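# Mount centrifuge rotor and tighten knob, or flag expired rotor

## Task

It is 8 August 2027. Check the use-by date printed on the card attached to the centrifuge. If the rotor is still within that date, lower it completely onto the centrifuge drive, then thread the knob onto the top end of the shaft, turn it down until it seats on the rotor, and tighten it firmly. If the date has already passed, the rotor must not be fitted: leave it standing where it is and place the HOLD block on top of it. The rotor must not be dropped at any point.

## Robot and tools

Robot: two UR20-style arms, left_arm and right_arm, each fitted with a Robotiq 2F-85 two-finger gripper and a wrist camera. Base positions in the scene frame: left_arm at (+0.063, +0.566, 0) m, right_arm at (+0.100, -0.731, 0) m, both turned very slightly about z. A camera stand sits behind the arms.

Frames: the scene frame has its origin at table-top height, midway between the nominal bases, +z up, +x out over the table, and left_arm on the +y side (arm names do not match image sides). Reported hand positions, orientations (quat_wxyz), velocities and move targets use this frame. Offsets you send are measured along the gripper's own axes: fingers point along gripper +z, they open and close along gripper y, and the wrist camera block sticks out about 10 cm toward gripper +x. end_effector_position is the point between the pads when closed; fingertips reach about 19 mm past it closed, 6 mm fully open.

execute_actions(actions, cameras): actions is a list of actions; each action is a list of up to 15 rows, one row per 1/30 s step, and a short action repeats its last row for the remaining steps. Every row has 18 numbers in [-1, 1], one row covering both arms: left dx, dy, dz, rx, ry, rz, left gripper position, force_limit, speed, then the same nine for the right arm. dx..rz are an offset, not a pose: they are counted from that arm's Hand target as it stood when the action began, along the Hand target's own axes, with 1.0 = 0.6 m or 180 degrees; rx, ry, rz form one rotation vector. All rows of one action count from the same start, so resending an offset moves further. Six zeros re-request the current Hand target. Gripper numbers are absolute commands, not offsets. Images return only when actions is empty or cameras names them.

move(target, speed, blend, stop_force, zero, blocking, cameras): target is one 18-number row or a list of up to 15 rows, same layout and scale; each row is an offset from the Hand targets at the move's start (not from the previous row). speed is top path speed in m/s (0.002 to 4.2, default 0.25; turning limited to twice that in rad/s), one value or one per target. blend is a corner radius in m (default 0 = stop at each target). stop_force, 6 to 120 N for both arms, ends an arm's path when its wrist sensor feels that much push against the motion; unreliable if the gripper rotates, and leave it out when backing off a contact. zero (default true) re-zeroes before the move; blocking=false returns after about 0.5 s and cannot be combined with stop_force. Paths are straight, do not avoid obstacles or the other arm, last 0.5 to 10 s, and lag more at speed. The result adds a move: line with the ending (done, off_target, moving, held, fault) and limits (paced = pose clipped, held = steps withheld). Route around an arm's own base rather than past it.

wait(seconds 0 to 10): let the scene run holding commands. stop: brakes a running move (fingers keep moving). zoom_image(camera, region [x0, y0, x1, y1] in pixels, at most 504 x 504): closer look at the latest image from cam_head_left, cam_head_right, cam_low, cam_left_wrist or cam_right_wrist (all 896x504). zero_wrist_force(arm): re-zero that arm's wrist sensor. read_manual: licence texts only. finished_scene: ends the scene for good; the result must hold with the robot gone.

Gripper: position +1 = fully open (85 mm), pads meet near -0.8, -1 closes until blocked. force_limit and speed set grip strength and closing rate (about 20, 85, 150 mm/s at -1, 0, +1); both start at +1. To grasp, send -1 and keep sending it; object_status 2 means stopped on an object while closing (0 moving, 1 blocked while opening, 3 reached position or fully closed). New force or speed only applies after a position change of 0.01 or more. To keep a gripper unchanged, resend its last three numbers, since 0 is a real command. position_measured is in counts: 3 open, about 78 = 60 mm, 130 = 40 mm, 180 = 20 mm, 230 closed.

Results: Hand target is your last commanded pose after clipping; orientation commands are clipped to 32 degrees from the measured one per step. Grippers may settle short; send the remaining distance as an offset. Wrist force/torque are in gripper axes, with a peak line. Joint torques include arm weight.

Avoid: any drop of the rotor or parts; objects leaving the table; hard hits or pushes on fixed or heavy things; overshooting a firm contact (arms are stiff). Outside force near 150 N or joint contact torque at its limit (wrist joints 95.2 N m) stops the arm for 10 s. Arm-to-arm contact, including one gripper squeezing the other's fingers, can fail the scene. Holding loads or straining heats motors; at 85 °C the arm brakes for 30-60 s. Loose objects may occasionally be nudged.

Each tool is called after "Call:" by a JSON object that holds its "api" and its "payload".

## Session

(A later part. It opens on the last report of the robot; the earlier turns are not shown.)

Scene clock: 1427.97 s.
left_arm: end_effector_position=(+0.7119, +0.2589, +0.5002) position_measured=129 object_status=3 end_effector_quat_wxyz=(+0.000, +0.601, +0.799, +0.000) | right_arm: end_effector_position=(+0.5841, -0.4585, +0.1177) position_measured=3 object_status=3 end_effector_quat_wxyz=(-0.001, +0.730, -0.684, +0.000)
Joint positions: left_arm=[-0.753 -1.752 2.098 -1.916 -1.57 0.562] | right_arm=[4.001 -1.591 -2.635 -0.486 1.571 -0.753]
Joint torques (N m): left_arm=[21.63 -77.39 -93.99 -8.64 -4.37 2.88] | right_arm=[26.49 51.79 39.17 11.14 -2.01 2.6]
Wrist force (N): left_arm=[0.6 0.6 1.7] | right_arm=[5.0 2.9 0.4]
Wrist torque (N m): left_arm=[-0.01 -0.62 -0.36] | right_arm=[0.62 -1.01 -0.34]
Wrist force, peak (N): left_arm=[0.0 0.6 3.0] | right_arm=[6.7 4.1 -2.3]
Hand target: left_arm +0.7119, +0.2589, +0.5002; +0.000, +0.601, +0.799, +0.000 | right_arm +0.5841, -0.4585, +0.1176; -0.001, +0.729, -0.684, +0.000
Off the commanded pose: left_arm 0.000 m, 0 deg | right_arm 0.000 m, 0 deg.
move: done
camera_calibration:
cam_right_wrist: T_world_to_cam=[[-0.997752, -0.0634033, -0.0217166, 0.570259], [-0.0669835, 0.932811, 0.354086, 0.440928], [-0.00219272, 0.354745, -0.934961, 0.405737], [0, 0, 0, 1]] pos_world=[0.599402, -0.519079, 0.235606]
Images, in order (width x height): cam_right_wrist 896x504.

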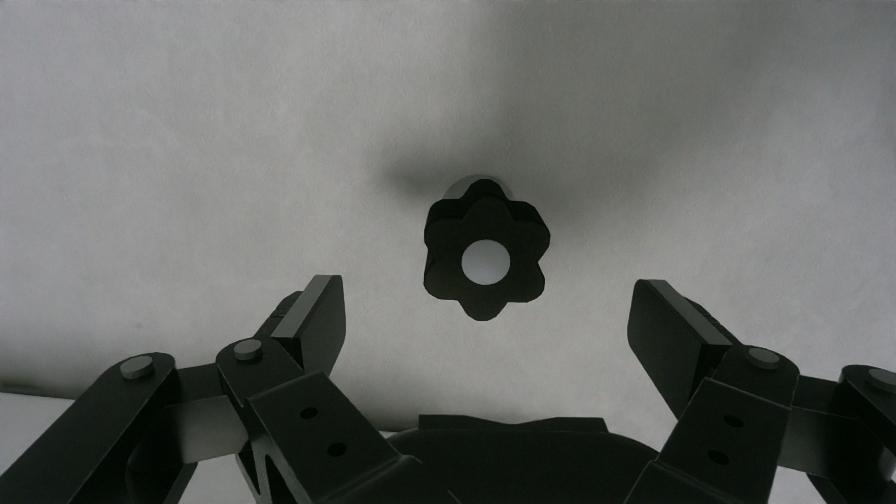

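Call:
{"api": "move", "payload": {"target": [0,0,0,0,0,0,0,0.3,0,0,0,0.086,0,0,0,1,-1,0], "speed": 0.1, "stop_force": 10}}

Call:
{"api": "move", "payload": {"target": [0,0,0,0,0,0,0,0.3,0,0,0,0,0,0,0,-1,-0.3,-1], "cameras": ["cam_right_wrist"]}}

Call:
{"api": "wait", "payload": {"seconds": 0.7}}

Scene clock: 1452.83 s.
left_arm: end_effector_position=(+0.7119, +0.2589, +0.5002) position_measured=129 object_status=3 end_effector_quat_wxyz=(+0.000, +0.601, +0.799, +0.000) | right_arm: end_effector_position=(+0.5841, -0.4584, +0.0660) position_measured=3 object_status=3 end_effector_quat_wxyz=(-0.001, +0.729, -0.684, +0.000)
Joint positions: left_arm=[-0.753 -1.752 2.098 -1.916 -1.57 0.562] | right_arm=[4.001 -1.708 -2.668 -0.335 1.571 -0.753]
Joint torques (N m): left_arm=[16.26 -77.87 -93.6 -8.63 -3.67 3.21] | right_arm=[-12.09 58.02 23.33 12.42 2.67 -2.85]
Wrist force (N): left_arm=[0.5 0.4 2.4] | right_arm=[5.5 3.0 -0.3]
Wrist torque (N m): left_arm=[-0.05 -0.62 -0.37] | right_arm=[0.67 -1.11 -0.42]
Wrist force, peak (N): left_arm=[0.8 0.2 2.9] | right_arm=[6.2 3.3 -0.3]
Hand target: left_arm +0.7119, +0.2589, +0.5002; +0.000, +0.601, +0.799, +0.000 | right_arm +0.5841, -0.4584, +0.0660; -0.001, +0.729, -0.684, +0.000
Off the commanded pose: left_arm 0.000 m, 0 deg | right_arm 0.000 m, 0 deg.
move: done

Scene clock: 1455.10 s.
left_arm: end_effector_position=(+0.7119, +0.2589, +0.5002) position_measured=129 object_status=3 end_effector_quat_wxyz=(+0.000, +0.601, +0.799, +0.000) | right_arm: end_effector_position=(+0.5842, -0.4584, +0.0660) position_measured=109 object_status=0 end_effector_quat_wxyz=(-0.001, +0.729, -0.684, +0.000)
Joint positions: left_arm=[-0.753 -1.752 2.098 -1.916 -1.57 0.562] | right_arm=[4.001 -1.708 -2.668 -0.335 1.571 -0.753]
Joint torques (N m): left_arm=[19.78 -83.76 -96.62 -8.37 -4.5 2.9] | right_arm=[-14.27 60.08 23.87 8.25 2.04 -2.94]
Wrist force (N): left_arm=[0.3 -0.2 1.9] | right_arm=[9.6 9.9 -32.4]
Wrist torque (N m): left_arm=[-0.16 -0.57 -0.36] | right_arm=[0.40 -0.97 -0.45]
Wrist force, peak (N): left_arm=[0.7 0.1 2.7] | right_arm=[9.2 10.3 -32.9]
Hand target: left_arm +0.7119, +0.2589, +0.5002; +0.000, +0.601, +0.799, +0.000 | right_arm +0.5841, -0.4584, +0.0660; -0.001, +0.729, -0.684, +0.000
Off the commanded pose: left_arm 0.000 m, 0 deg | right_arm 0.000 m, 0 deg.
move: done
camera_calibration:
cam_right_wrist: T_world_to_cam=[[-0.997752, -0.0633679, -0.0218099, 0.569178], [-0.0669835, 0.932813, 0.35408, 0.459143], [-0.00209272, 0.354745, -0.934961, 0.357304], [0, 0, 0, 1]] pos_world=[0.599402, -0.518979, 0.183906]
Images, in order (width x height): cam_right_wrist 896x504.

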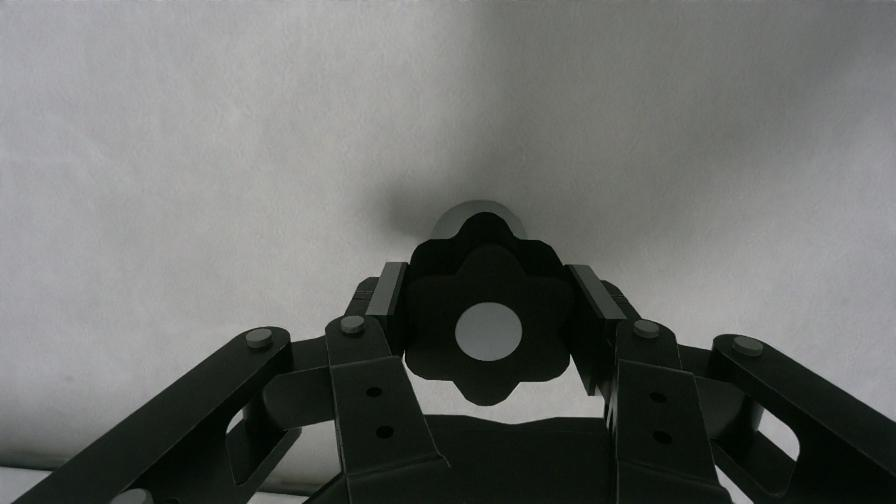

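Scene clock: 1455.80 s.
left_arm: end_effector_position=(+0.7119, +0.2589, +0.5002) position_measured=129 object_status=3 end_effector_quat_wxyz=(+0.000, +0.601, +0.799, +0.000) | right_arm: end_effector_position=(+0.5841, -0.4584, +0.0660) position_measured=109 object_status=2 end_effector_quat_wxyz=(-0.001, +0.729, -0.684, +0.000)
Joint positions: left_arm=[-0.753 -1.752 2.098 -1.916 -1.57 0.562] | right_arm=[4.001 -1.708 -2.668 -0.335 1.571 -0.753]
Joint torques (N m): left_arm=[26.75 -85.06 -93.97 -8.62 -3.96 3.5] | right_arm=[-18.69 59.19 25.27 3.55 2.68 -4.17]
Wrist force (N): left_arm=[-0.1 0.3 2.0] | right_arm=[9.8 10.2 -33.0]
Wrist torque (N m): left_arm=[-0.07 -0.51 -0.37] | right_arm=[0.46 -1.01 -0.45]
Wrist force, peak (N): left_arm=[0.8 0.3 2.8] | right_arm=[10.2 10.2 -33.1]
Hand target: left_arm +0.7119, +0.2589, +0.5002; +0.000, +0.601, +0.799, +0.000 | right_arm +0.5841, -0.4584, +0.0660; -0.001, +0.729, -0.684, +0.000
Tool commands: left_gripper/position=+0.0 left_gripper/force_limit=+0.3 left_gripper/speed=+0.0 right_gripper/position=-1.0 right_gripper/force_limit=-0.3 right_gripper/speed=-1.0
Off the commanded pose: left_arm 0.000 m, 0 deg | right_arm 0.000 m, 0 deg.
wait: 0.70 s; at rest by 0.17 s

Call:
{"api": "move", "payload": {"target": [[0,0,0,0,0,0,0,0.3,0,0,0,-0.2,0,0,0,-1,-0.3,-1],[0,0,0,0,0,0,0,0.3,0,-0.2,-0.12,-0.65,0,0,0,-1,-0.3,-1],[0,0,0,0,0,0,0,0.3,0,-0.683,-0.403,-0.65,0,0,0,-1,-0.3,-1],[0,0,0,0,0,0,0,0.3,0,-0.683,-0.403,-0.557,0,0,0,-1,-0.3,-1]], "speed": 0.25, "blend": [0.04,0.04,0.02,0], "cameras": ["all"]}}

Call:
{"api": "zoom_image", "payload": {"camera": "cam_head_left", "region": [430, 120, 520, 220]}}

Call:
{"api": "zoom_image", "payload": {"camera": "cam_head_right", "region": [430, 120, 520, 220]}}

Call:
{"api": "zoom_image", "payload": {"camera": "cam_low", "region": [410, 120, 530, 240]}}

Call:
{"api": "zoom_image", "payload": {"camera": "cam_right_wrist", "region": [330, 180, 640, 430]}}

Scene clock: 1520.93 s.
left_arm: end_effector_position=(+0.7119, +0.2589, +0.5002) position_measured=129 object_status=3 end_effector_quat_wxyz=(+0.000, +0.601, +0.799, +0.000) | right_arm: end_effector_position=(+0.7988, -0.0344, +0.4012) position_measured=109 object_status=2 end_effector_quat_wxyz=(-0.001, +0.729, -0.684, +0.000)
Joint positions: left_arm=[-0.753 -1.752 2.098 -1.916 -1.57 0.562] | right_arm=[4.107 -1.762 -1.872 -1.076 1.571 -0.646]
Joint torques (N m): left_arm=[19.53 -79.85 -99.51 -9.23 -4 3.51] | right_arm=[29.36 124.48 80.67 12.91 2.97 1.5]
Wrist force (N): left_arm=[0.4 0.8 2.1] | right_arm=[5.9 4.2 3.8]
Wrist torque (N m): left_arm=[0.03 -0.59 -0.36] | right_arm=[0.73 -1.15 -0.28]
Wrist force, peak (N): left_arm=[0.3 0.7 3.0] | right_arm=[9.7 10.3 -33.2]
Hand target: left_arm +0.7119, +0.2589, +0.5002; +0.000, +0.601, +0.799, +0.000 | right_arm +0.7988, -0.0344, +0.4008; -0.001, +0.729, -0.684, +0.000
Off the commanded pose: left_arm 0.000 m, 0 deg | right_arm 0.000 m, 0 deg.
move: done
camera_calibration:
cam_left_wrist: T_world_to_cam=[[0.964218, 0.264789, -0.0130451, -0.735897], [0.253386, -0.905991, 0.339081, -0.0931273], [0.0779661, -0.330253, -0.940667, 0.632298], [0, 0, 0, 1]] pos_world=[0.683864, 0.319303, 0.61676]
cam_right_wrist: T_world_to_cam=[[-0.997752, -0.0633679, -0.0218099, 0.817574], [-0.0669835, 0.932813, 0.35408, -0.0406759], [-0.00209272, 0.354745, -0.934961, 0.520741], [0, 0, 0, 1]] pos_world=[0.814102, -0.094979, 0.519106]

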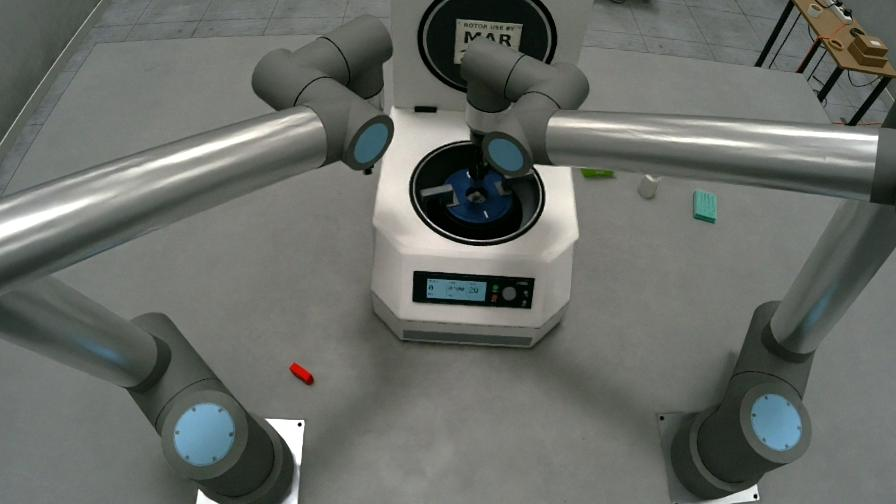

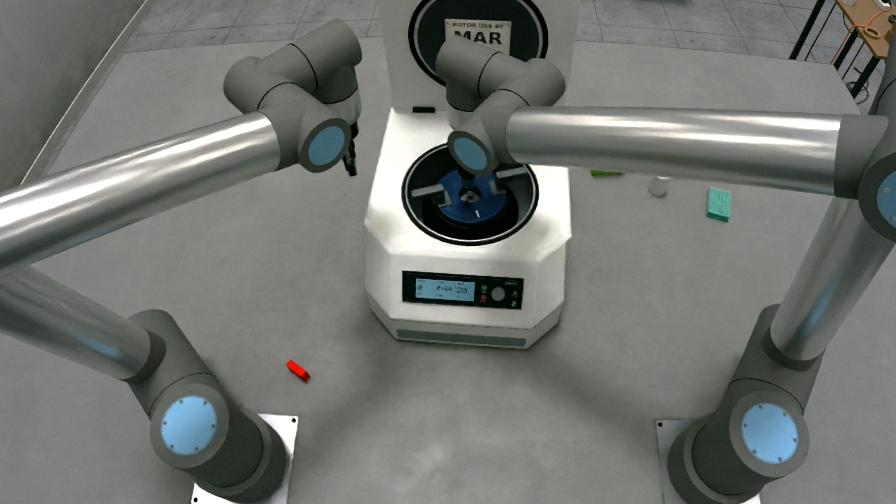

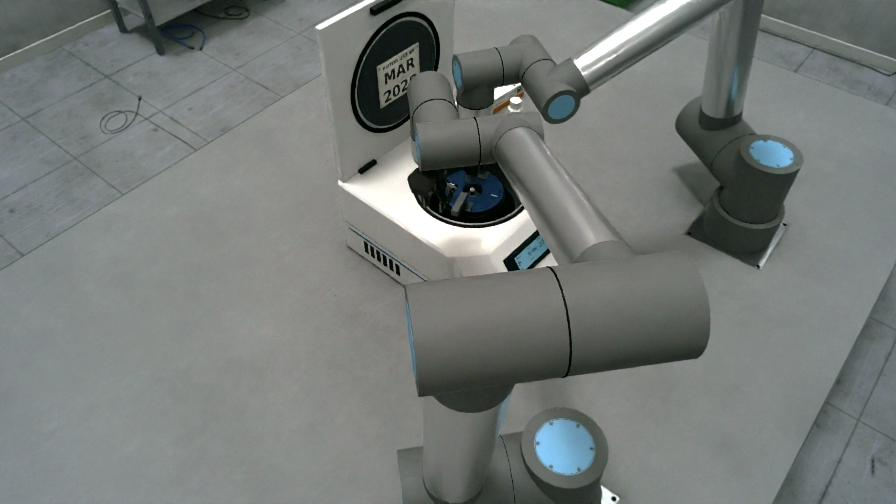

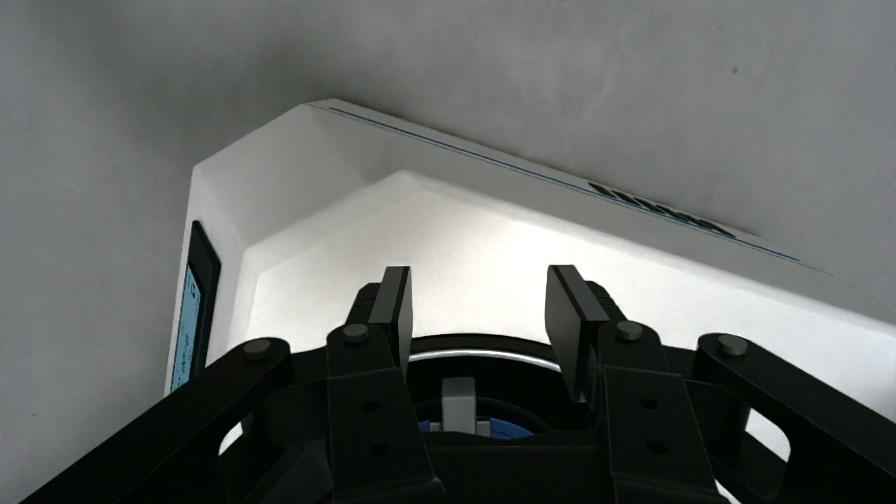

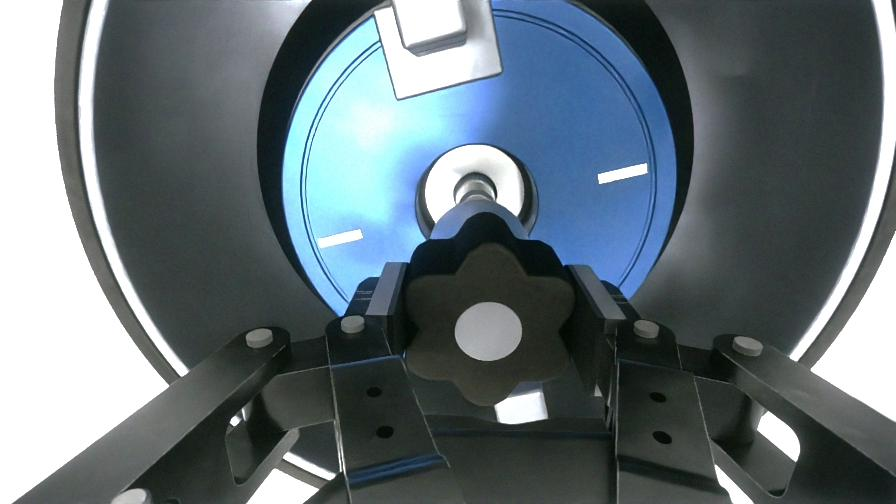

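Scaled by 5.040.

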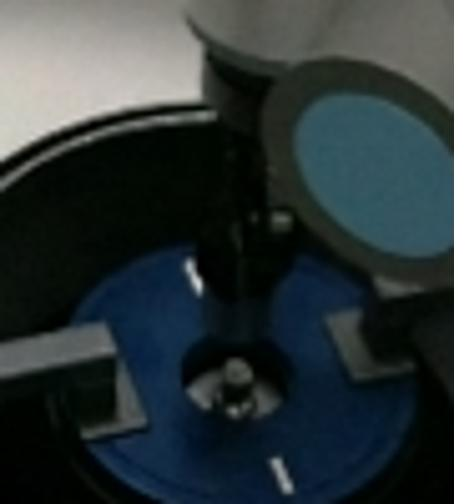

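Scaled by 5.040.

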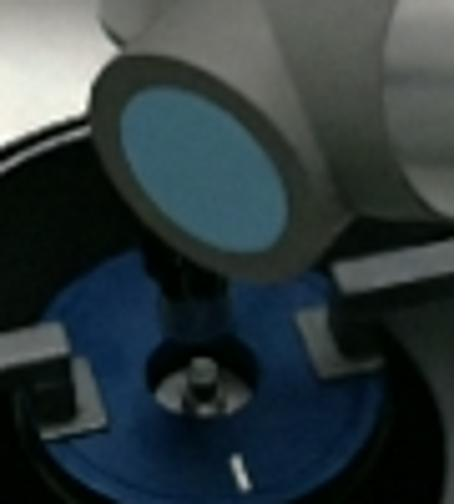

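Scaled by 4.200.

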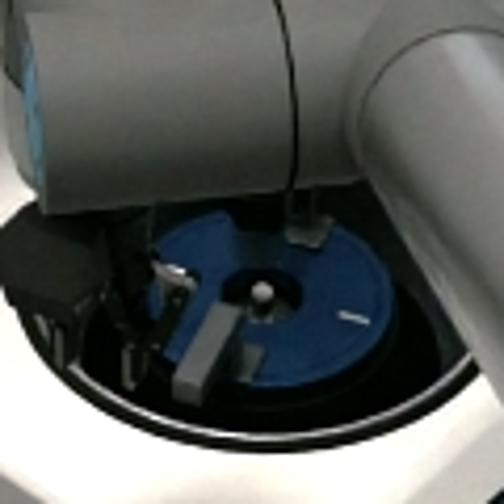

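Scaled by 1.626.

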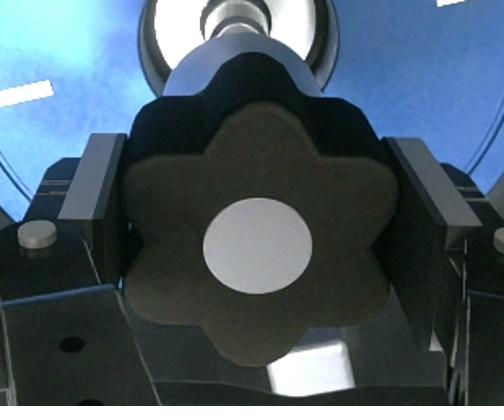

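Call:
{"api": "zoom_image", "payload": {"camera": "cam_right_wrist", "region": [400, 130, 560, 250]}}

Scaled by 3.150.

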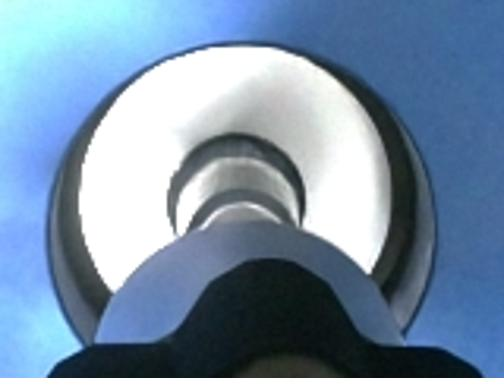

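Call:
{"api": "move", "payload": {"target": [[0,0,0,0,0,0,0,0.3,0,0.0067,0.001,0.02,0,0,0,-1,-0.3,-1],[0,0,0,0,0,0,0,0.3,0,0.0067,0.001,0.055,0,0,0,-1,-0.3,-1]], "speed": 0.05, "cameras": ["all"]}}

Call:
{"api": "zoom_image", "payload": {"camera": "cam_head_left", "region": [440, 150, 510, 220]}}

Call:
{"api": "zoom_image", "payload": {"camera": "cam_head_right", "region": [435, 150, 505, 220]}}

Call:
{"api": "zoom_image", "payload": {"camera": "cam_right_wrist", "region": [400, 130, 560, 250]}}

Call:
{"api": "zoom_image", "payload": {"camera": "cam_low", "region": [440, 160, 510, 230]}}

Scene clock: 1569.43 s.
left_arm: end_effector_position=(+0.7119, +0.2589, +0.5002) position_measured=129 object_status=3 end_effector_quat_wxyz=(+0.000, +0.601, +0.799, +0.000) | right_arm: end_effector_position=(+0.7985, -0.0384, +0.3681) position_measured=109 object_status=2 end_effector_quat_wxyz=(-0.001, +0.729, -0.684, +0.000)
Joint positions: left_arm=[-0.753 -1.752 2.098 -1.916 -1.57 0.562] | right_arm=[4.105 -1.779 -1.903 -1.029 1.571 -0.648]
Joint torques (N m): left_arm=[19.47 -80.29 -99.12 -9.64 -4.22 2.73] | right_arm=[-17.52 124.46 80.05 12.84 2.55 -5.16]
Wrist force (N): left_arm=[-0.3 0.3 1.8] | right_arm=[5.4 4.4 3.5]
Wrist torque (N m): left_arm=[-0.07 -0.46 -0.36] | right_arm=[0.85 -1.14 0.46]
Wrist force, peak (N): left_arm=[0.9 0.7 2.7] | right_arm=[5.6 4.4 4.3]
Hand target: left_arm +0.7119, +0.2589, +0.5002; +0.000, +0.601, +0.799, +0.000 | right_arm +0.7985, -0.0384, +0.3678; -0.001, +0.729, -0.684, +0.000
Off the commanded pose: left_arm 0.000 m, 0 deg | right_arm 0.000 m, 0 deg.
move: done
camera_calibration:
cam_left_wrist: T_world_to_cam=[[0.964218, 0.264789, -0.0130451, -0.735897], [0.253386, -0.905991, 0.339081, -0.0931273], [0.0779661, -0.330253, -0.940667, 0.632298], [0, 0, 0, 1]] pos_world=[0.683864, 0.319303, 0.61676]
cam_right_wrist: T_world_to_cam=[[-0.997752, -0.0633679, -0.0218099, 0.816302], [-0.0669835, 0.932813, 0.35408, -0.0252801], [-0.00209272, 0.354745, -0.934961, 0.491305], [0, 0, 0, 1]] pos_world=[0.813802, -0.098979, 0.486106]

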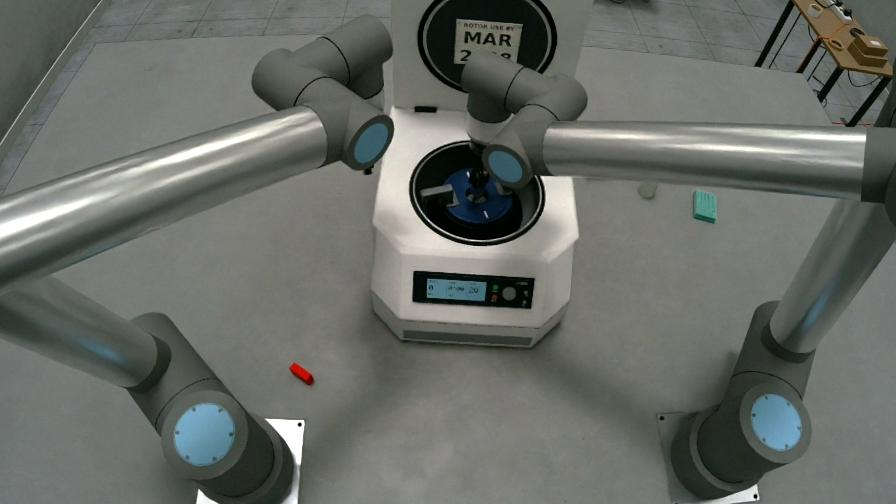

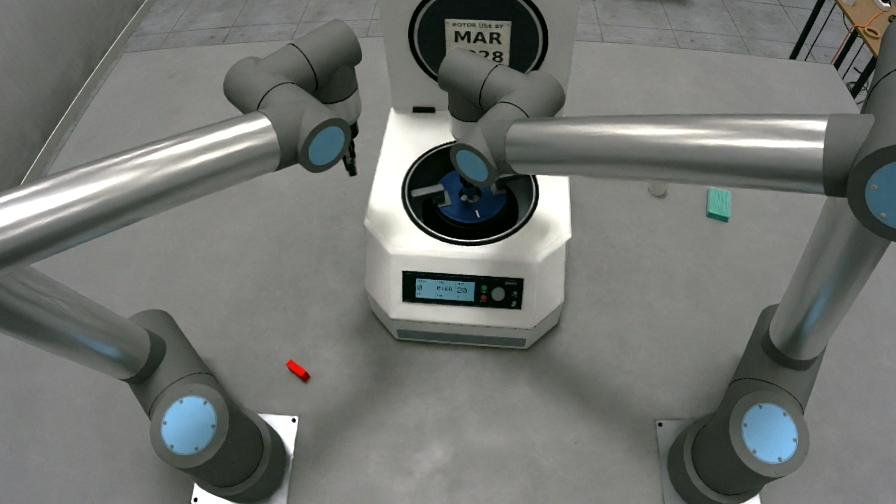

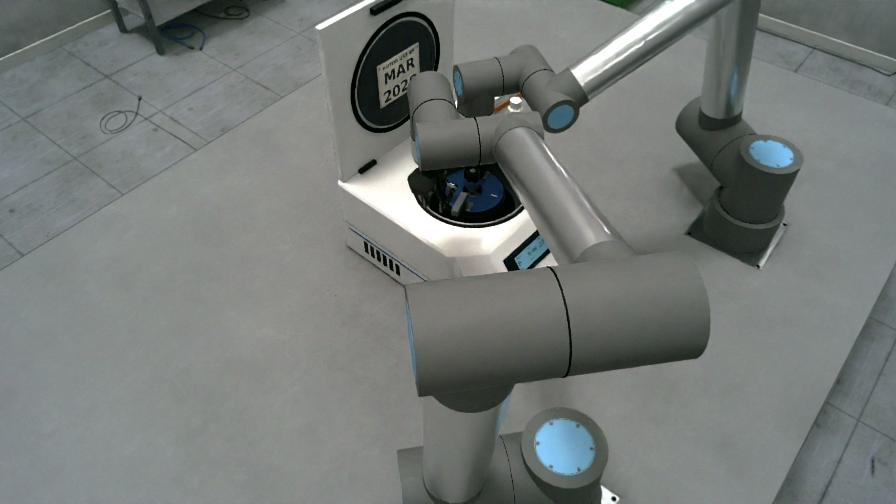

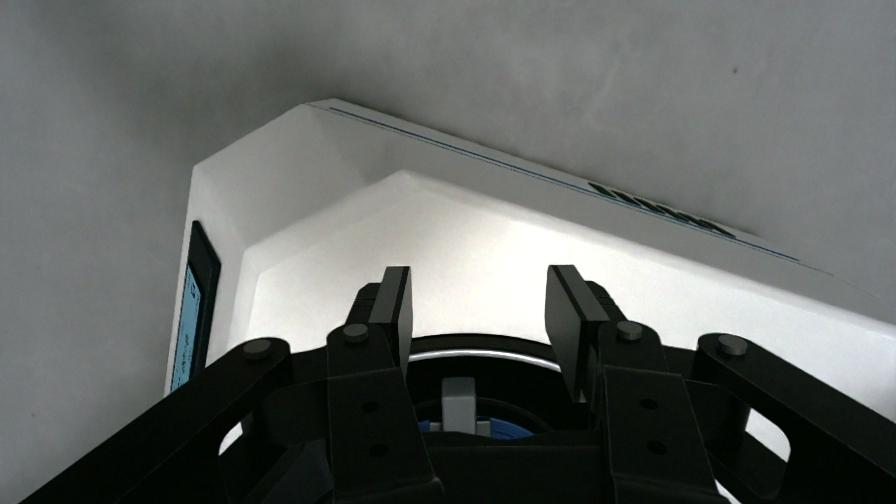

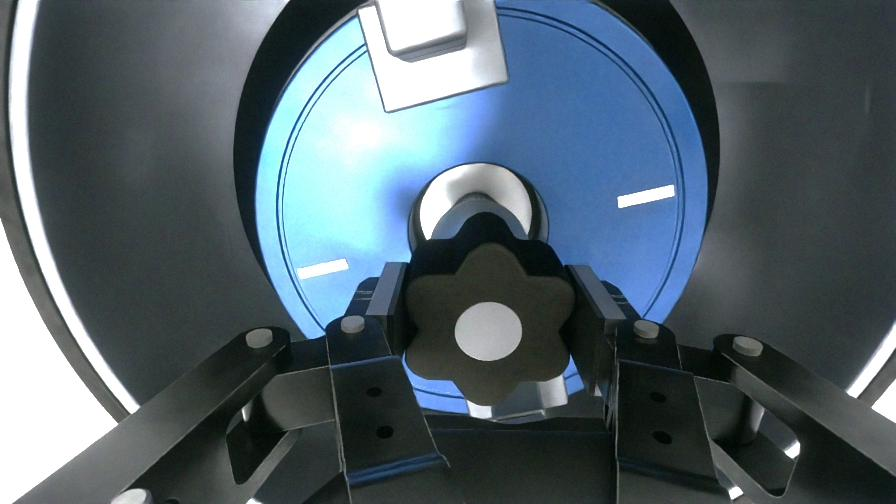

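Scaled by 7.200.

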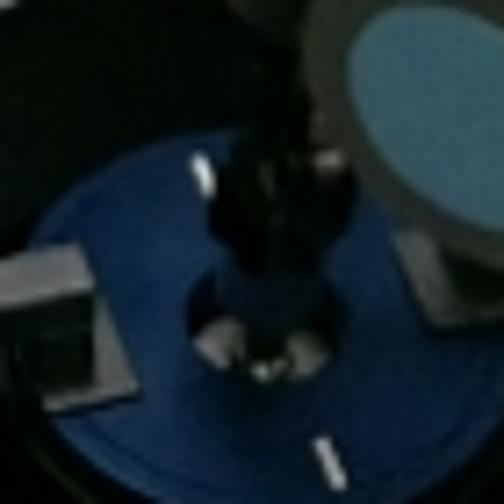

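Scaled by 7.200.

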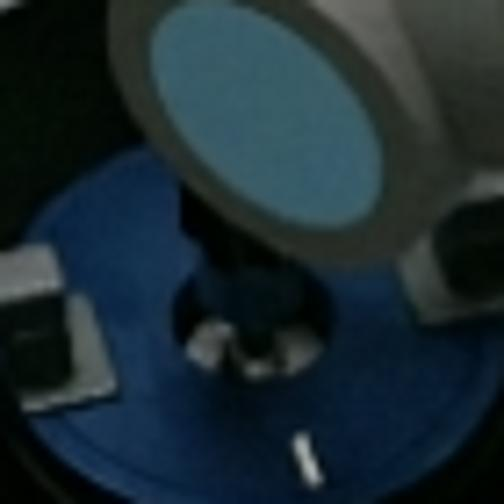

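Scaled by 3.150.

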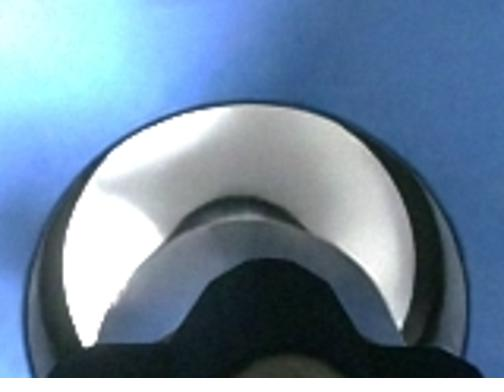

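Scaled by 7.200.

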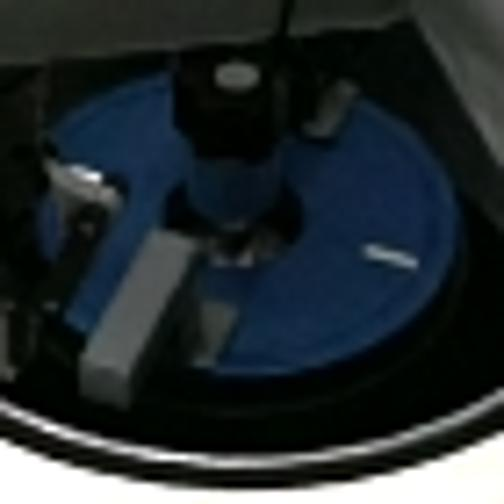

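Call:
{"api": "move", "payload": {"target": [0,0,0,0,0,0,0,0.3,0,0,0,0.08,0,0,0,-1,-0.3,-1], "speed": 0.012, "stop_force": 6}}

Scene clock: 1592.50 s.
left_arm: end_effector_position=(+0.7119, +0.2589, +0.5002) position_measured=129 object_status=3 end_effector_quat_wxyz=(+0.000, +0.601, +0.799, +0.000) | right_arm: end_effector_position=(+0.7985, -0.0383, +0.3425) position_measured=109 object_status=2 end_effector_quat_wxyz=(-0.001, +0.729, -0.684, +0.000)
Joint positions: left_arm=[-0.753 -1.752 2.098 -1.916 -1.57 0.562] | right_arm=[4.105 -1.796 -1.923 -0.992 1.571 -0.648]
Joint torques (N m): left_arm=[15.59 -79.98 -97.29 -8.51 -3.43 2.2] | right_arm=[-8.18 182.5 119.49 8.12 -0.34 -3.88]
Wrist force (N): left_arm=[0.1 0.7 2.1] | right_arm=[8.9 7.0 1.6]
Wrist torque (N m): left_arm=[0.00 -0.53 -0.37] | right_arm=[0.66 -1.10 0.45]
Wrist force, peak (N): left_arm=[0.4 1.0 2.8] | right_arm=[11.4 11.4 -4.8]
Hand target: left_arm +0.7119, +0.2589, +0.5002; +0.000, +0.601, +0.799, +0.000 | right_arm +0.7985, -0.0383, +0.3425; -0.001, +0.729, -0.684, +0.000 (not the last commanded pose)
Off the commanded pose: left_arm 0.000 m, 0 deg | right_arm 0.023 m, 0 deg.
move: contact (right_arm)

Call:
{"api": "move", "payload": {"target": [[0,0,0,0,0,0,0,0.3,0,0.0006,0.0006,0.003,0,0,0.6,-1,-0.3,-1],[0,0,0,0,0,0,0,0.3,0,0.0006,0.0006,0.005,0,0,0.98,-1,-0.3,-1]], "speed": 0.4, "blend": 0.05}}

Scene clock: 1635.03 s.
left_arm: end_effector_position=(+0.7119, +0.2589, +0.5002) position_measured=129 object_status=3 end_effector_quat_wxyz=(+0.000, +0.601, +0.799, +0.000) | right_arm: end_effector_position=(+0.7982, -0.0387, +0.3394) position_measured=109 object_status=2 end_effector_quat_wxyz=(+0.000, +0.661, +0.751, +0.001)
Joint positions: left_arm=[-0.753 -1.752 2.098 -1.916 -1.57 0.562] | right_arm=[4.105 -1.797 -1.926 -0.988 1.571 2.43]
Joint torques (N m): left_arm=[11.87 -80.37 -95.12 -9.97 -3.48 0.32] | right_arm=[1.37 177.48 77.85 9.22 -11.07 2.46]
Wrist force (N): left_arm=[0.4 0.4 2.0] | right_arm=[11.4 -19.2 -5.0]
Wrist torque (N m): left_arm=[-0.04 -0.59 -0.36] | right_arm=[1.90 -0.79 -0.39]
Wrist force, peak (N): left_arm=[-0.3 0.4 3.0] | right_arm=[19.8 42.1 -33.5]
Hand target: left_arm +0.7119, +0.2589, +0.5002; +0.000, +0.601, +0.799, +0.000 | right_arm +0.7982, -0.0387, +0.3395; +0.000, +0.661, +0.751, +0.001
Off the commanded pose: left_arm 0.000 m, 0 deg | right_arm 0.000 m, 0 deg.
move: done

Call:
{"api": "move", "payload": {"target": [[0,0,0,0,0,0,0,0.3,0,0.0003,-0.0005,0.002,0,0,0.5,-1,-0.3,-1],[0,0,0,0,0,0,0,0.3,0,0.0003,-0.0005,0.004,0,0,0.95,-1,-0.3,-1]], "speed": 0.5, "blend": 0.05}}

Call:
{"api": "move", "payload": {"target": [[0,0,0,0,0,0,0,0.3,0,0,0,0.002,0,0,0.5,-1,-0.3,-1],[0,0,0,0,0,0,0,0.3,0,0,0,0.004,0,0,0.8,-1,-0.3,-1]], "speed": 0.5, "blend": 0.05, "cameras": ["cam_right_wrist"]}}

Scene clock: 1657.03 s.
left_arm: end_effector_position=(+0.7119, +0.2589, +0.5002) position_measured=129 object_status=3 end_effector_quat_wxyz=(+0.000, +0.601, +0.799, +0.000) | right_arm: end_effector_position=(+0.7979, -0.0386, +0.3370) position_measured=109 object_status=2 end_effector_quat_wxyz=(-0.001, +0.800, -0.600, +0.000)
Joint positions: left_arm=[-0.753 -1.752 2.098 -1.916 -1.57 0.562] | right_arm=[4.106 -1.799 -1.928 -0.984 1.571 5.415]
Joint torques (N m): left_arm=[12.56 -79.72 -96.42 -10.76 -3.67 0.4] | right_arm=[12.55 180.09 76.33 4.29 -7.61 1.08]
Wrist force (N): left_arm=[0.3 0.3 2.5] | right_arm=[-6.3 9.5 6.6]
Wrist torque (N m): left_arm=[-0.07 -0.57 -0.37] | right_arm=[0.59 -1.79 -0.29]
Wrist force, peak (N): left_arm=[0.8 0.7 3.0] | right_arm=[6.3 -35.6 -24.2]
Hand target: left_arm +0.7119, +0.2589, +0.5002; +0.000, +0.601, +0.799, +0.000 | right_arm +0.7979, -0.0386, +0.3371; -0.001, +0.800, -0.600, +0.000
Off the commanded pose: left_arm 0.000 m, 0 deg | right_arm 0.000 m, 0 deg.
move: done

Scene clock: 1660.03 s.
left_arm: end_effector_position=(+0.7119, +0.2589, +0.5002) position_measured=129 object_status=3 end_effector_quat_wxyz=(+0.000, +0.601, +0.799, +0.000) | right_arm: end_effector_position=(+0.8007, -0.0392, +0.3379) position_measured=109 object_status=2 end_effector_quat_wxyz=(-0.026, -0.458, +0.887, +0.045)
Joint positions: left_arm=[-0.753 -1.752 2.098 -1.916 -1.57 0.562] | right_arm=[4.066 -1.81 -1.913 -0.995 1.675 6.278]
Joint torques (N m): left_arm=[19.79 -72.24 -97.96 -11.16 -3.41 0.44] | right_arm=[-19.59 123.23 88.25 7.89 -14.95 -0.77]
Wrist force (N): left_arm=[-0.2 0.4 2.8] | right_arm=[34.5 59.5 -49.2]
Wrist torque (N m): left_arm=[-0.05 -0.47 -0.37] | right_arm=[-0.86 -0.19 0.23]
Wrist force, peak (N): left_arm=[0.2 0.8 3.0] | right_arm=[45.1 -37.7 -112.2]
Hand target: left_arm +0.7119, +0.2589, +0.5002; +0.000, +0.601, +0.799, +0.000 | right_arm +0.8007, -0.0392, +0.3379; -0.026, -0.458, +0.887, +0.045 (not the last commanded pose)
Tool commands: left_gripper/position=+0.0 left_gripper/force_limit=+0.3 left_gripper/speed=+0.0 right_gripper/position=-1.0 right_gripper/force_limit=-0.301961 right_gripper/speed=-1.0
Off the commanded pose: left_arm 0.000 m, 0 deg | right_arm 0.004 m, 92 deg.
FORCE FAULT: contact force on the right arm reached its limit, and that arm stopped. The contact can be on any part of that arm, not only on its tool. That arm's remaining commands of this call were not run. That arm is still stopped at the end of this call. That arm stays stopped for about 9 more seconds. Until then a move that you send moves the other arm only, and its call returns only when the move has ended. Once the stop has ended, the next robot result says so. If the stop ends while you think or write, that arm runs what you send next, counted from a new Hand target: where the arm stands when the stop ends. While its stop runs, that arm takes no new command, but its gripper still runs the gripper command that each later call begins with. Until it ends, the stop uses up actions while you think or wait. An arm that is not stopped still takes commands.
move: fault (right_arm); path passed 1 of 2 targets; limits=paced
camera_calibration:
cam_right_wrist: T_world_to_cam=[[-0.811503, 0.578317, 0.0837361, 0.65815], [0.567764, 0.746436, 0.347098, -0.526886], [0.138229, 0.329214, -0.934083, 0.349685], [0, 0, 0, 1]] pos_world=[0.7849, -0.102454, 0.454406]
Images, in order (width x height): cam_right_wrist 896x504.

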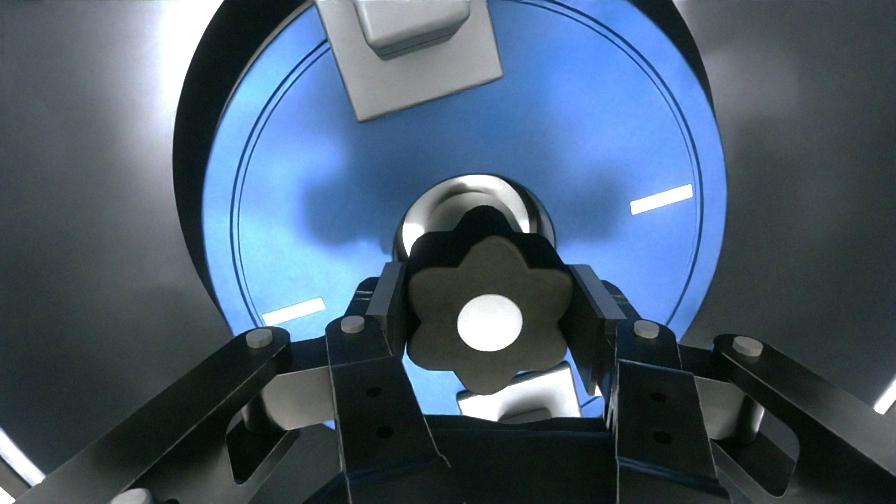

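Call:
{"api": "wait", "payload": {"seconds": 9.5}}

Call:
{"api": "execute_actions", "payload": {"actions": [[[0,0,0,0,0,0,0,0.3,0,0,0,0,0,0,0,0.3,-0.3,-1]]]}}

Call:
{"api": "wait", "payload": {"seconds": 1.5, "cameras": ["cam_right_wrist","cam_head_right"]}}

Scene clock: 1680.07 s.
left_arm: end_effector_position=(+0.7119, +0.2589, +0.5002) position_measured=129 object_status=3 end_effector_quat_wxyz=(+0.000, +0.601, +0.799, +0.000) | right_arm: end_effector_position=(+0.8007, -0.0392, +0.3379) position_measured=109 object_status=2 end_effector_quat_wxyz=(-0.026, -0.458, +0.887, +0.045)
Joint positions: left_arm=[-0.753 -1.752 2.098 -1.916 -1.57 0.562] | right_arm=[4.066 -1.81 -1.913 -0.995 1.675 6.278]
Joint torques (N m): left_arm=[21.39 -81.26 -101.37 -11.58 -3.2 0.71] | right_arm=[-49.34 95.51 59.92 9.13 -20.39 -0.76]
Wrist force (N): left_arm=[0.2 0.7 2.2] | right_arm=[31.6 54.0 -40.5]
Wrist torque (N m): left_arm=[0.01 -0.55 -0.36] | right_arm=[-0.75 -0.31 0.31]
Wrist force, peak (N): left_arm=[0.3 0.3 3.2] | right_arm=[35.1 59.0 -48.2]
Hand target: left_arm +0.7119, +0.2589, +0.5002; +0.000, +0.601, +0.799, +0.000 | right_arm +0.8007, -0.0392, +0.3379; -0.026, -0.458, +0.887, +0.045 (not the last commanded pose)
Tool commands: left_gripper/position=+0.0 left_gripper/force_limit=+0.3 left_gripper/speed=+0.0 right_gripper/position=-1.0 right_gripper/force_limit=-0.301961 right_gripper/speed=-1.0
Off the commanded pose: left_arm 0.000 m, 0 deg | right_arm 0.004 m, 92 deg.
FORCE FAULT, CONTINUED: the right arm's stop, for the force fault that an earlier result reported, is over. The rest of the stop counts as 18 of the actions that you can send in this scene. During its stop the right arm's controller moved it back a little. That arm's target is now where it stood when the stop ended, not its last command. That arm accepts commands again.
wait: 9.50 s; at rest from the start

Scene clock: 1680.77 s.
left_arm: end_effector_position=(+0.7119, +0.2589, +0.5002) position_measured=129 object_status=3 end_effector_quat_wxyz=(+0.000, +0.601, +0.799, +0.000) | right_arm: end_effector_position=(+0.8007, -0.0393, +0.3377) position_measured=91 object_status=3 end_effector_quat_wxyz=(-0.026, -0.458, +0.887, +0.045)
Joint positions: left_arm=[-0.753 -1.752 2.098 -1.916 -1.57 0.562] | right_arm=[4.066 -1.81 -1.913 -0.995 1.675 6.278]
Joint torques (N m): left_arm=[17.52 -69.56 -98.99 -12.02 -3.5 0.44] | right_arm=[2.73 162.03 96.34 8.67 4.9 -0.74]
Wrist force (N): left_arm=[0.0 0.5 2.4] | right_arm=[2.8 5.0 1.0]
Wrist torque (N m): left_arm=[-0.03 -0.51 -0.36] | right_arm=[0.88 -0.54 0.38]
Wrist force, peak (N): left_arm=[0.5 1.2 2.8] | right_arm=[31.5 54.7 -41.1]
Hand target: left_arm +0.7119, +0.2589, +0.5002; +0.000, +0.601, +0.799, +0.000 | right_arm +0.8007, -0.0392, +0.3379; -0.026, -0.458, +0.887, +0.045
Off the commanded pose: left_arm 0.000 m, 0 deg | right_arm 0.000 m, 0 deg.
Step readings (end_effector_position of left_arm | right_arm):
0: (+0.7119, +0.2589, +0.5002) | (+0.8007, -0.0392, +0.3379)
1: (+0.7119, +0.2589, +0.5002) | (+0.8007, -0.0392, +0.3379)
2: (+0.7119, +0.2589, +0.5002) | (+0.8007, -0.0392, +0.3379)
4: (+0.7119, +0.2589, +0.5002) | (+0.8007, -0.0393, +0.3379)
8: (+0.7119, +0.2589, +0.5002) | (+0.8008, -0.0394, +0.3377)
15: (+0.7119, +0.2589, +0.5002) | (+0.8008, -0.0394, +0.3377)

Scene clock: 1682.27 s.
left_arm: end_effector_position=(+0.7119, +0.2589, +0.5002) position_measured=129 object_status=3 end_effector_quat_wxyz=(+0.000, +0.601, +0.799, +0.000) | right_arm: end_effector_position=(+0.8007, -0.0392, +0.3379) position_measured=91 object_status=3 end_effector_quat_wxyz=(-0.026, -0.458, +0.887, +0.045)
Joint positions: left_arm=[-0.753 -1.752 2.098 -1.916 -1.57 0.562] | right_arm=[4.066 -1.81 -1.913 -0.995 1.675 6.278]
Joint torques (N m): left_arm=[22.85 -78.91 -101.7 -11.29 -4.19 0.23] | right_arm=[19.42 182.89 115.32 8.65 4.98 -1.18]
Wrist force (N): left_arm=[0.6 0.4 2.1] | right_arm=[2.6 5.2 1.0]
Wrist torque (N m): left_arm=[-0.05 -0.62 -0.36] | right_arm=[0.90 -0.49 0.37]
Wrist force, peak (N): left_arm=[0.4 0.7 3.0] | right_arm=[2.7 5.3 1.0]
Hand target: left_arm +0.7119, +0.2589, +0.5002; +0.000, +0.601, +0.799, +0.000 | right_arm +0.8007, -0.0392, +0.3379; -0.026, -0.458, +0.887, +0.045
Tool commands: left_gripper/position=+0.0 left_gripper/force_limit=+0.3 left_gripper/speed=+0.0 right_gripper/position=+0.3 right_gripper/force_limit=-0.3 right_gripper/speed=-1.0
Off the commanded pose: left_arm 0.000 m, 0 deg | right_arm 0.000 m, 0 deg.
wait: 1.50 s; at rest by 0.17 s
camera_calibration:
cam_right_wrist: T_world_to_cam=[[-0.811503, 0.578317, 0.0837361, 0.65815], [0.567764, 0.746436, 0.347098, -0.526886], [0.138229, 0.329214, -0.934083, 0.349685], [0, 0, 0, 1]] pos_world=[0.7849, -0.102454, 0.454406]
Images, in order (width x height): cam_head_right 896x504, cam_right_wrist 896x504.

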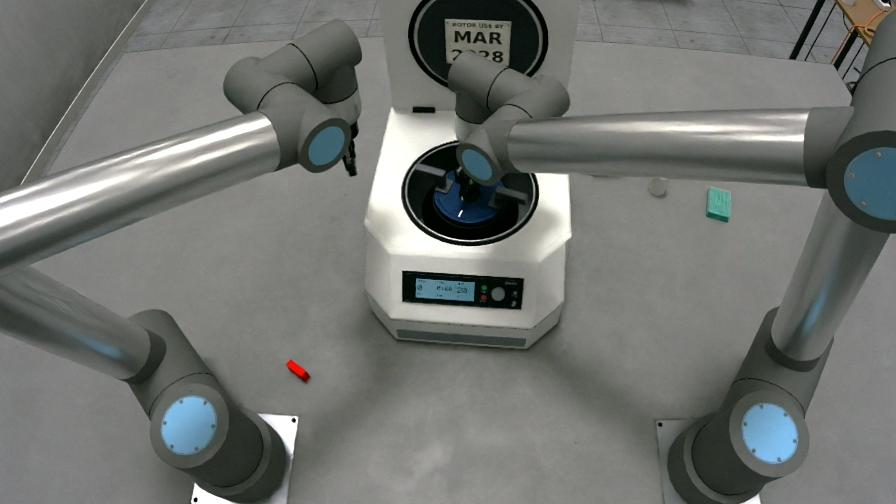

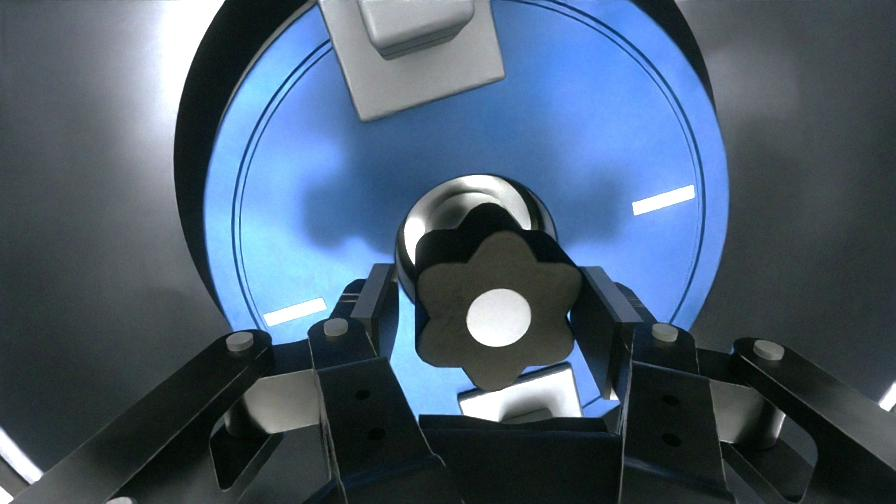

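Call:
{"api": "move", "payload": {"target": [[0,0,0,0,0,0,0,0.3,0,0.002,0.0043,0,0.033,0,0,0.6,-0.3,-0.5],[0,0,0,0,0,0,0,0.3,0,0.002,0.0043,-0.06,0.033,0,0,0.6,-0.3,-0.5]], "speed": 0.08}}

Call:
{"api": "move", "payload": {"target": [[0,0,0,0,0,0,0,0.3,0,0,0,0,0,0,-0.6111,0.6,-0.3,-0.5],[0,0,0,0,0,0,0,0.3,0,0,0,0,0,0,0.7778,0.6,-0.3,-0.5],[0,0,0,0,0,0,0,0.3,0,0,0,0,0,0,0.1667,0.6,-0.3,-0.5],[0,0,0,0,0,0,0,0.3,0,0,0,0,0,0,-0.4444,0.6,-0.3,-0.5],[0,0,0,0,0,0,0,0.3,0,0,0,0,0,0,0.9444,0.6,-0.3,-0.5],[0,0,0,0,0,0,0,0.3,0,0,0,0,0,0,0.3333,0.6,-0.3,-0.5]], "speed": 0.8, "blend": 0.05, "cameras": ["cam_right_wrist"]}}

Scene clock: 1713.57 s.
left_arm: end_effector_position=(+0.7119, +0.2589, +0.5002) position_measured=129 object_status=3 end_effector_quat_wxyz=(+0.000, +0.601, +0.799, +0.000) | right_arm: end_effector_position=(+0.8019, -0.0413, +0.3737) position_measured=53 object_status=3 end_effector_quat_wxyz=(-0.005, -0.470, +0.882, +0.003)
Joint positions: left_arm=[-0.753 -1.752 2.098 -1.916 -1.57 0.562] | right_arm=[4.097 -1.778 -1.894 -1.045 1.581 6.282]
Joint torques (N m): left_arm=[24.8 -78.52 -98.2 -10.9 -4.07 0.57] | right_arm=[-20.33 187.29 112.37 4.51 -2.81 1.87]
Wrist force (N): left_arm=[0.5 0.7 2.6] | right_arm=[2.3 4.2 1.4]
Wrist torque (N m): left_arm=[0.01 -0.62 -0.36] | right_arm=[0.77 -0.54 -0.31]
Wrist force, peak (N): left_arm=[0.9 0.8 2.9] | right_arm=[3.3 5.4 1.6]
Hand target: left_arm +0.7119, +0.2589, +0.5002; +0.000, +0.601, +0.799, +0.000 | right_arm +0.8011, -0.0407, +0.3740; -0.002, -0.459, +0.889, -0.001
Off the commanded pose: left_arm 0.000 m, 0 deg | right_arm 0.001 m, 2 deg.
joint sent to its limit (right arm) — joint 6 (wrist 3), upper limit. The joint targets still meet the commanded pose.
move: done

Scene clock: 1721.83 s.
left_arm: end_effector_position=(+0.7119, +0.2589, +0.5002) position_measured=129 object_status=3 end_effector_quat_wxyz=(+0.000, +0.601, +0.799, +0.000) | right_arm: end_effector_position=(+0.8011, -0.0407, +0.3740) position_measured=53 object_status=3 end_effector_quat_wxyz=(-0.002, +0.047, +0.999, -0.002)
Joint positions: left_arm=[-0.753 -1.752 2.098 -1.916 -1.57 0.562] | right_arm=[4.101 -1.777 -1.895 -1.045 1.572 -5.206]
Joint torques (N m): left_arm=[21.42 -77.28 -101.2 -11.77 -3.86 -0.1] | right_arm=[-10.98 125.19 116.39 5.27 4.61 -3.56]
Wrist force (N): left_arm=[0.3 0.7 2.4] | right_arm=[1.7 5.0 0.7]
Wrist torque (N m): left_arm=[0.01 -0.57 -0.36] | right_arm=[1.02 -0.41 0.46]
Wrist force, peak (N): left_arm=[0.4 1.2 2.8] | right_arm=[2.1 5.3 1.7]
Hand target: left_arm +0.7119, +0.2589, +0.5002; +0.000, +0.601, +0.799, +0.000 | right_arm +0.8011, -0.0407, +0.3740; -0.002, +0.047, +0.999, -0.002
Off the commanded pose: left_arm 0.000 m, 0 deg | right_arm 0.000 m, 0 deg.
move: done
camera_calibration:
cam_right_wrist: T_world_to_cam=[[0.0952209, 0.99515, -0.0246778, -0.012562], [0.933336, -0.0806309, 0.349833, -0.865962], [0.346147, -0.0563441, -0.936487, 0.202429], [0, 0, 0, 1]] pos_world=[0.739359, -0.0459166, 0.492204]
Images, in order (width x height): cam_right_wrist 896x504.

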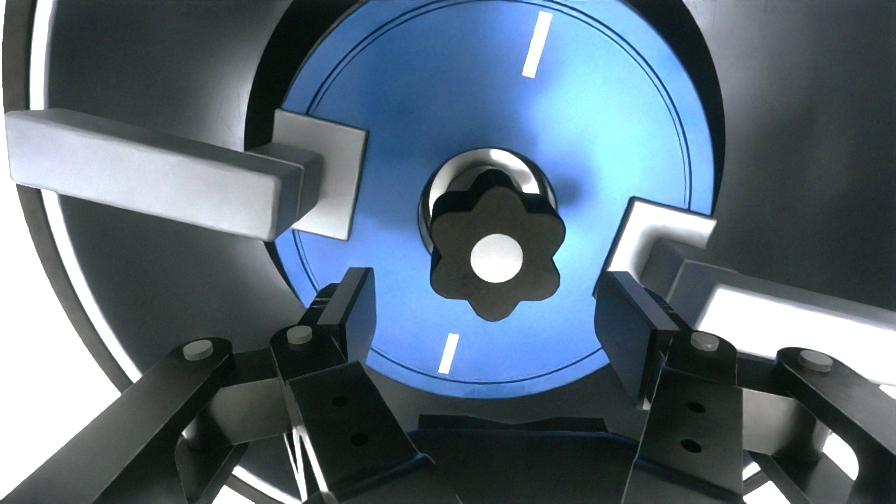

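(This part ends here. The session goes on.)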